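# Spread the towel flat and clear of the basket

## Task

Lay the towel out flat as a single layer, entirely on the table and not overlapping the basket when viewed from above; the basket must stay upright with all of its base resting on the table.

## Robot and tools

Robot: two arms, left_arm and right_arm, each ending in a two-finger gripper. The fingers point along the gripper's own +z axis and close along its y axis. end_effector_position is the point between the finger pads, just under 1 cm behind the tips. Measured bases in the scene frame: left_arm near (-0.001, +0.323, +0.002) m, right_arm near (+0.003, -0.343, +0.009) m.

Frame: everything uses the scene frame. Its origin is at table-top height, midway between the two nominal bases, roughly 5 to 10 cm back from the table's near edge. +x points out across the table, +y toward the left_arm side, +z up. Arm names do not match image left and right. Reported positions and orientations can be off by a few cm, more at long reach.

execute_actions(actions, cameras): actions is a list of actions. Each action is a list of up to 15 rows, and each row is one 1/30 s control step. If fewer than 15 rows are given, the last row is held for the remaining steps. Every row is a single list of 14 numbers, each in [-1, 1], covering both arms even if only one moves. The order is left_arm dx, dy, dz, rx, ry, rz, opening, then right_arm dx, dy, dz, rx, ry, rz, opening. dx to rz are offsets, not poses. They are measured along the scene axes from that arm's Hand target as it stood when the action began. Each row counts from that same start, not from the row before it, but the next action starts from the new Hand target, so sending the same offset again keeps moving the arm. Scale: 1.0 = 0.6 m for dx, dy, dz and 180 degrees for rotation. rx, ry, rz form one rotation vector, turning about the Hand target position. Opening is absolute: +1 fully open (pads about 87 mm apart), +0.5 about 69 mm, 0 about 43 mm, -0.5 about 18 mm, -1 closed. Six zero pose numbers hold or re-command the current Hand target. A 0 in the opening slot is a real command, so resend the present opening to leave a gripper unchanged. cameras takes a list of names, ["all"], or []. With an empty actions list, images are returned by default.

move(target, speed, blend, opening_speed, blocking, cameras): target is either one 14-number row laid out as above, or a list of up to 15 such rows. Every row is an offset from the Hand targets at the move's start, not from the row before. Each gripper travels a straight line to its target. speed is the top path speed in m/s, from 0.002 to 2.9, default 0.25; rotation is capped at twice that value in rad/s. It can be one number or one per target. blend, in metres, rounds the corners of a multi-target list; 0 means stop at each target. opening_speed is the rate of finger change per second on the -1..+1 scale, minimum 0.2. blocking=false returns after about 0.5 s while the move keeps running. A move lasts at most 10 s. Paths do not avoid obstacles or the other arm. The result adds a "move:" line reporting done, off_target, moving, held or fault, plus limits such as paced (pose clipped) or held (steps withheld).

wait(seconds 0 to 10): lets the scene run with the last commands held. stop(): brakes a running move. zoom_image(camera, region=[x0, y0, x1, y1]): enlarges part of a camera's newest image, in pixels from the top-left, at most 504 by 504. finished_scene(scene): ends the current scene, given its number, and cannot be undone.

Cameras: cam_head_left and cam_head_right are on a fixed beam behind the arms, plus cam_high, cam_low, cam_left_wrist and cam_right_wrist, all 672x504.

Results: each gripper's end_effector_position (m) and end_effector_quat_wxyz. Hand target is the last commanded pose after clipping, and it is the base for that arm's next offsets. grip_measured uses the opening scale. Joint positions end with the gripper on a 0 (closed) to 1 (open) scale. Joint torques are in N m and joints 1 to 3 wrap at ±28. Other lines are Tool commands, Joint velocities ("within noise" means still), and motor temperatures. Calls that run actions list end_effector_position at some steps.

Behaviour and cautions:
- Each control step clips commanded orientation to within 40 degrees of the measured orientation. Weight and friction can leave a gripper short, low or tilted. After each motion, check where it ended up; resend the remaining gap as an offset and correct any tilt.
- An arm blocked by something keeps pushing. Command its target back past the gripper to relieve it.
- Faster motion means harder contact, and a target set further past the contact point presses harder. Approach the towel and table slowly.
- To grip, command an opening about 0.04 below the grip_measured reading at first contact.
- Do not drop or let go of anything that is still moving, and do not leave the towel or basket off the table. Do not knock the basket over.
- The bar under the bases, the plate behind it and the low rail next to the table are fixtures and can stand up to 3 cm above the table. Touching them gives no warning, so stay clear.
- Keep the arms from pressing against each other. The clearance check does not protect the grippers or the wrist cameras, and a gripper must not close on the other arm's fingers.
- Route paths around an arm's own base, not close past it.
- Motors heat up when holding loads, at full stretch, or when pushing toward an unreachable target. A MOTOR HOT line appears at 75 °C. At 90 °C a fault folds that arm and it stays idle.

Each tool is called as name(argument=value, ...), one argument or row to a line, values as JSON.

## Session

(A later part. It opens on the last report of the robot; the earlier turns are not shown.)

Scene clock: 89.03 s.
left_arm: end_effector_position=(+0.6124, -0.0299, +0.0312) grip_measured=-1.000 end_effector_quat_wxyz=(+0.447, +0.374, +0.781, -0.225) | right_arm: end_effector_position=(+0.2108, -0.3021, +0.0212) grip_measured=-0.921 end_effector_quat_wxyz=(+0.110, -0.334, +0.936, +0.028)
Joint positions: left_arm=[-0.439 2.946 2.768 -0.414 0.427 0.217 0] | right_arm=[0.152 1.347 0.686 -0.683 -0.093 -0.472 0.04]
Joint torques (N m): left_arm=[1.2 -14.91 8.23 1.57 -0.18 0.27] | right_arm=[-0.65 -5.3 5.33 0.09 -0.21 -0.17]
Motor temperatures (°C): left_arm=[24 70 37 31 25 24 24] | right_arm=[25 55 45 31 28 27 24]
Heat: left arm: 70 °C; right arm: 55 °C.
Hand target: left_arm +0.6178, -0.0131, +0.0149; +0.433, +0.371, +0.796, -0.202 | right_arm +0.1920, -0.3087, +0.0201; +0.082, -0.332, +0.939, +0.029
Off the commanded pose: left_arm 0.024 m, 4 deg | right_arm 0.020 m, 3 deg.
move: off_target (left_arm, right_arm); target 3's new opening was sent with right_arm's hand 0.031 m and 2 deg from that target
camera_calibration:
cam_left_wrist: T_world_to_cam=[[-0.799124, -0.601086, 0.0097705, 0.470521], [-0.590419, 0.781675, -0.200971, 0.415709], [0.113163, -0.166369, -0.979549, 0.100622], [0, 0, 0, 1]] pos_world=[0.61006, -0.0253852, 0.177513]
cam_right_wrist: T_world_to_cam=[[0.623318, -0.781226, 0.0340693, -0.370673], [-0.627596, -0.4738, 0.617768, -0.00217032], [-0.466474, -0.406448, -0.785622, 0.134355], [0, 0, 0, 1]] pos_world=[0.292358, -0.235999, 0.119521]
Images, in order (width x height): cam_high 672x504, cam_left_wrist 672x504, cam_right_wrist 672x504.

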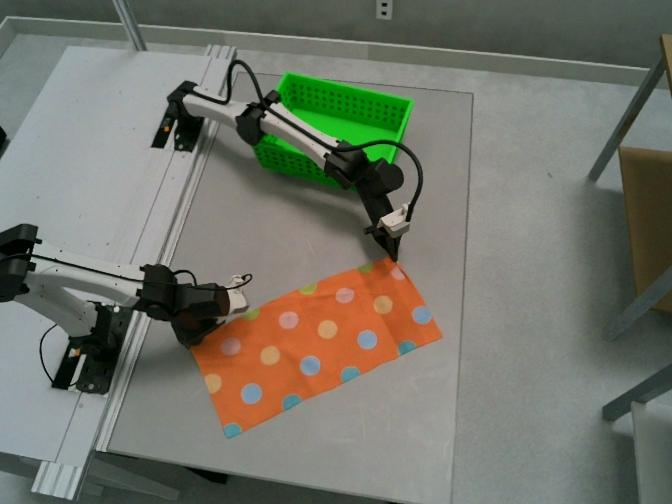

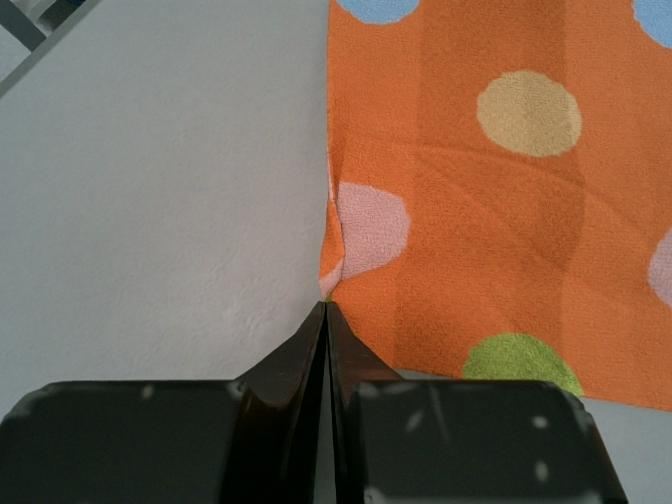

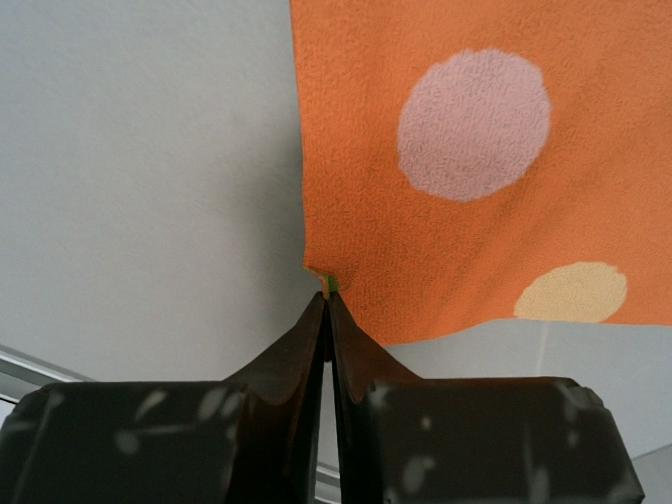

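move(
  target=[
    [-0.01,-0.005,0,0,0,0,-0.5,0,0,-0.01,0,0,0,-0.5],
    [-0.01,0.01,0.17,0,0,0,-0.5,-0.02,0.01,0.15,0,0,0,-0.5],
    [-0.1,0.2,0.25,0,0,0,-0.5,-0.05,0.02,0.3,0,0,0,-0.5],
  ],
  cameras=["cam_left_wrist","cam_head_right","cam_high","cam_low"],
  speed=[0.15,0.2,0.3],
  blend=[0,0.03,0],
)

zoom_image(
  camera="cam_high",
  region=[330, 230, 460, 360],
)

Scene clock: 92.90 s.
left_arm: end_effector_position=(+0.5523, +0.1116, +0.1346) grip_measured=-0.500 end_effector_quat_wxyz=(+0.394, +0.363, +0.820, -0.202) | right_arm: end_effector_position=(+0.1647, -0.2955, +0.1939) grip_measured=-0.500 end_effector_quat_wxyz=(+0.084, -0.337, +0.937, +0.034)
Joint positions: left_arm=[-0.246 2.328 2.112 -0.572 0.516 0.366 0.25] | right_arm=[0.23 1.185 1.278 -1.485 -0.086 -0.401 0.25]
Joint torques (N m): left_arm=[0.02 -17.98 5.67 2.27 0.38 0.08] | right_arm=[0.84 -3.04 9.06 0.32 -0.03 0.08]
Motor temperatures (°C): left_arm=[24 72 37 31 25 24 24] | right_arm=[25 53 45 30 28 27 24]
Heat: left arm: 72 °C; right arm: 53 °C.
Hand target: left_arm +0.5578, +0.1070, +0.1650; +0.433, +0.371, +0.796, -0.202 | right_arm +0.1620, -0.2968, +0.2000; +0.082, -0.332, +0.939, +0.029
Off the commanded pose: left_arm 0.031 m, 5 deg | right_arm 0.007 m, 1 deg.
elbow stopped short (left arm): the move would have taken joint 3 (elbow) straighter than the controller allows.
move: off_target (left_arm)
camera_calibration:
cam_left_wrist: T_world_to_cam=[[-0.76927, -0.637604, 0.0410574, 0.489891], [-0.638778, 0.76613, -0.0707561, 0.301328], [0.013659, -0.0806571, -0.996648, 0.280003], [0, 0, 0, 1]] pos_world=[0.565516, 0.104084, 0.280272]
Images, in order (width x height): cam_head_right 672x504, cam_high 672x504, cam_low 672x504, cam_left_wrist 672x504.

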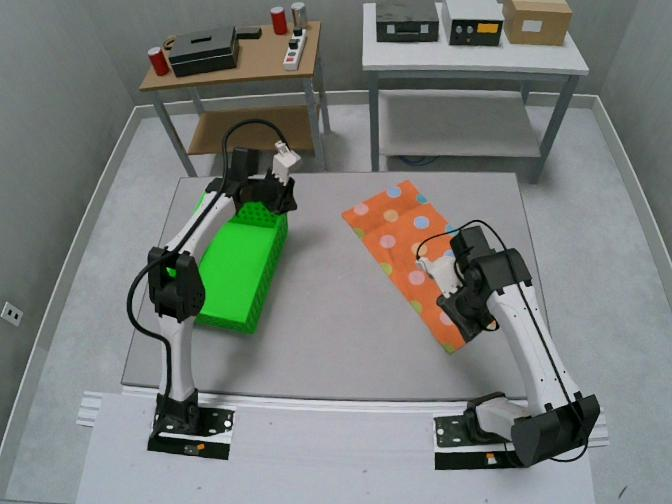

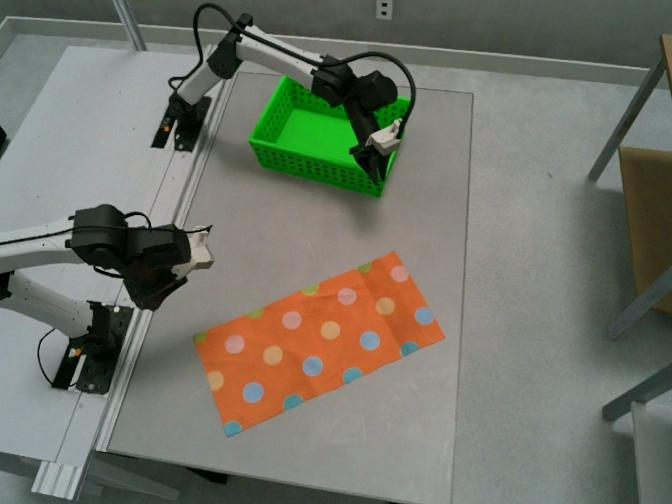

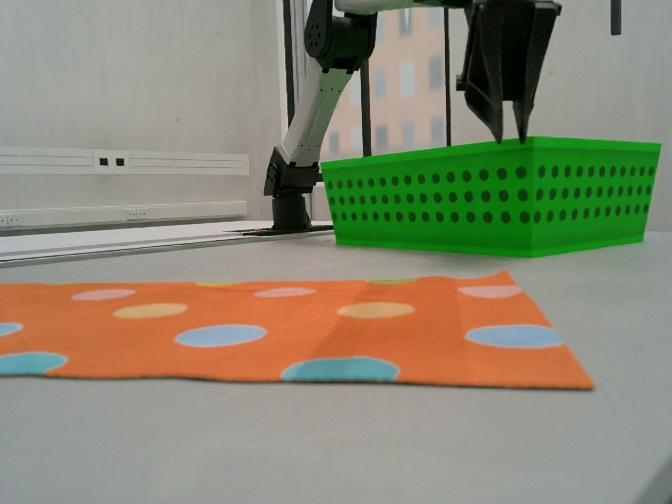

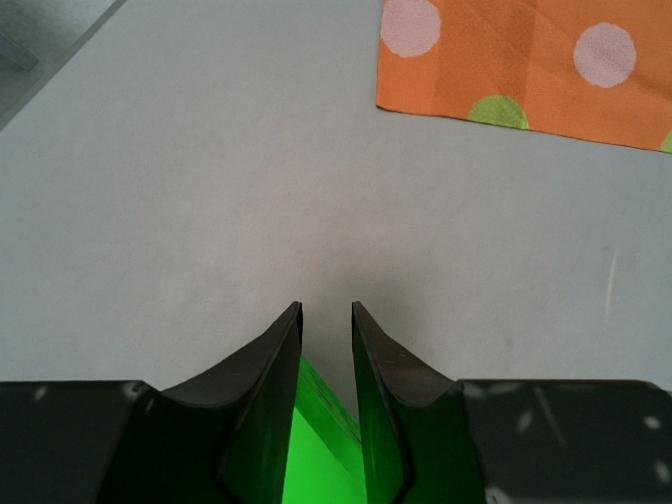

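Scaled by 3.877 from the camera's 672x504 image, which has a finer 960x720 frame.

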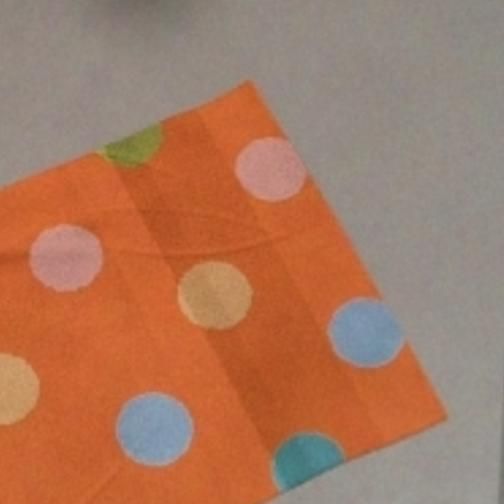

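zoom_image(
  camera="cam_high",
  region=[180, 240, 450, 442],
)

zoom_image(
  camera="cam_left_wrist",
  region=[360, 0, 560, 150],
)

Scaled by 1.867 from the camera's 672x504 image, which has a finer 960x720 frame.

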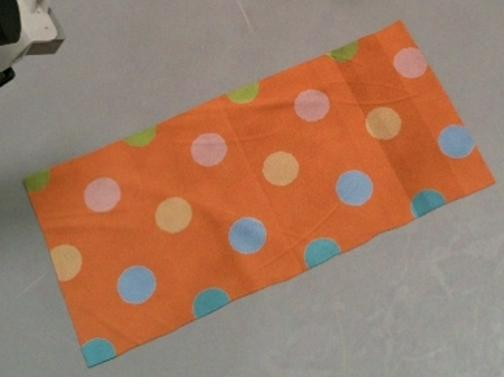

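Scaled by 2.520 from the camera's 672x504 image, which has a finer 960x720 frame.

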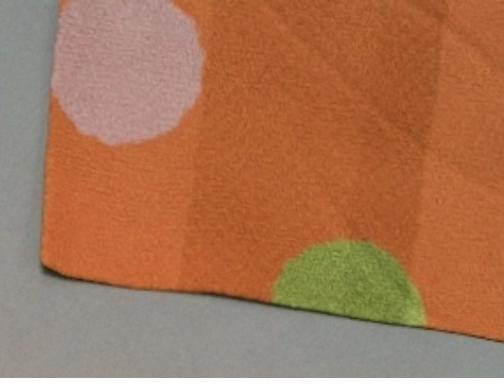

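finished_scene(
  scene=2,
)

The scene is finished: the task was done.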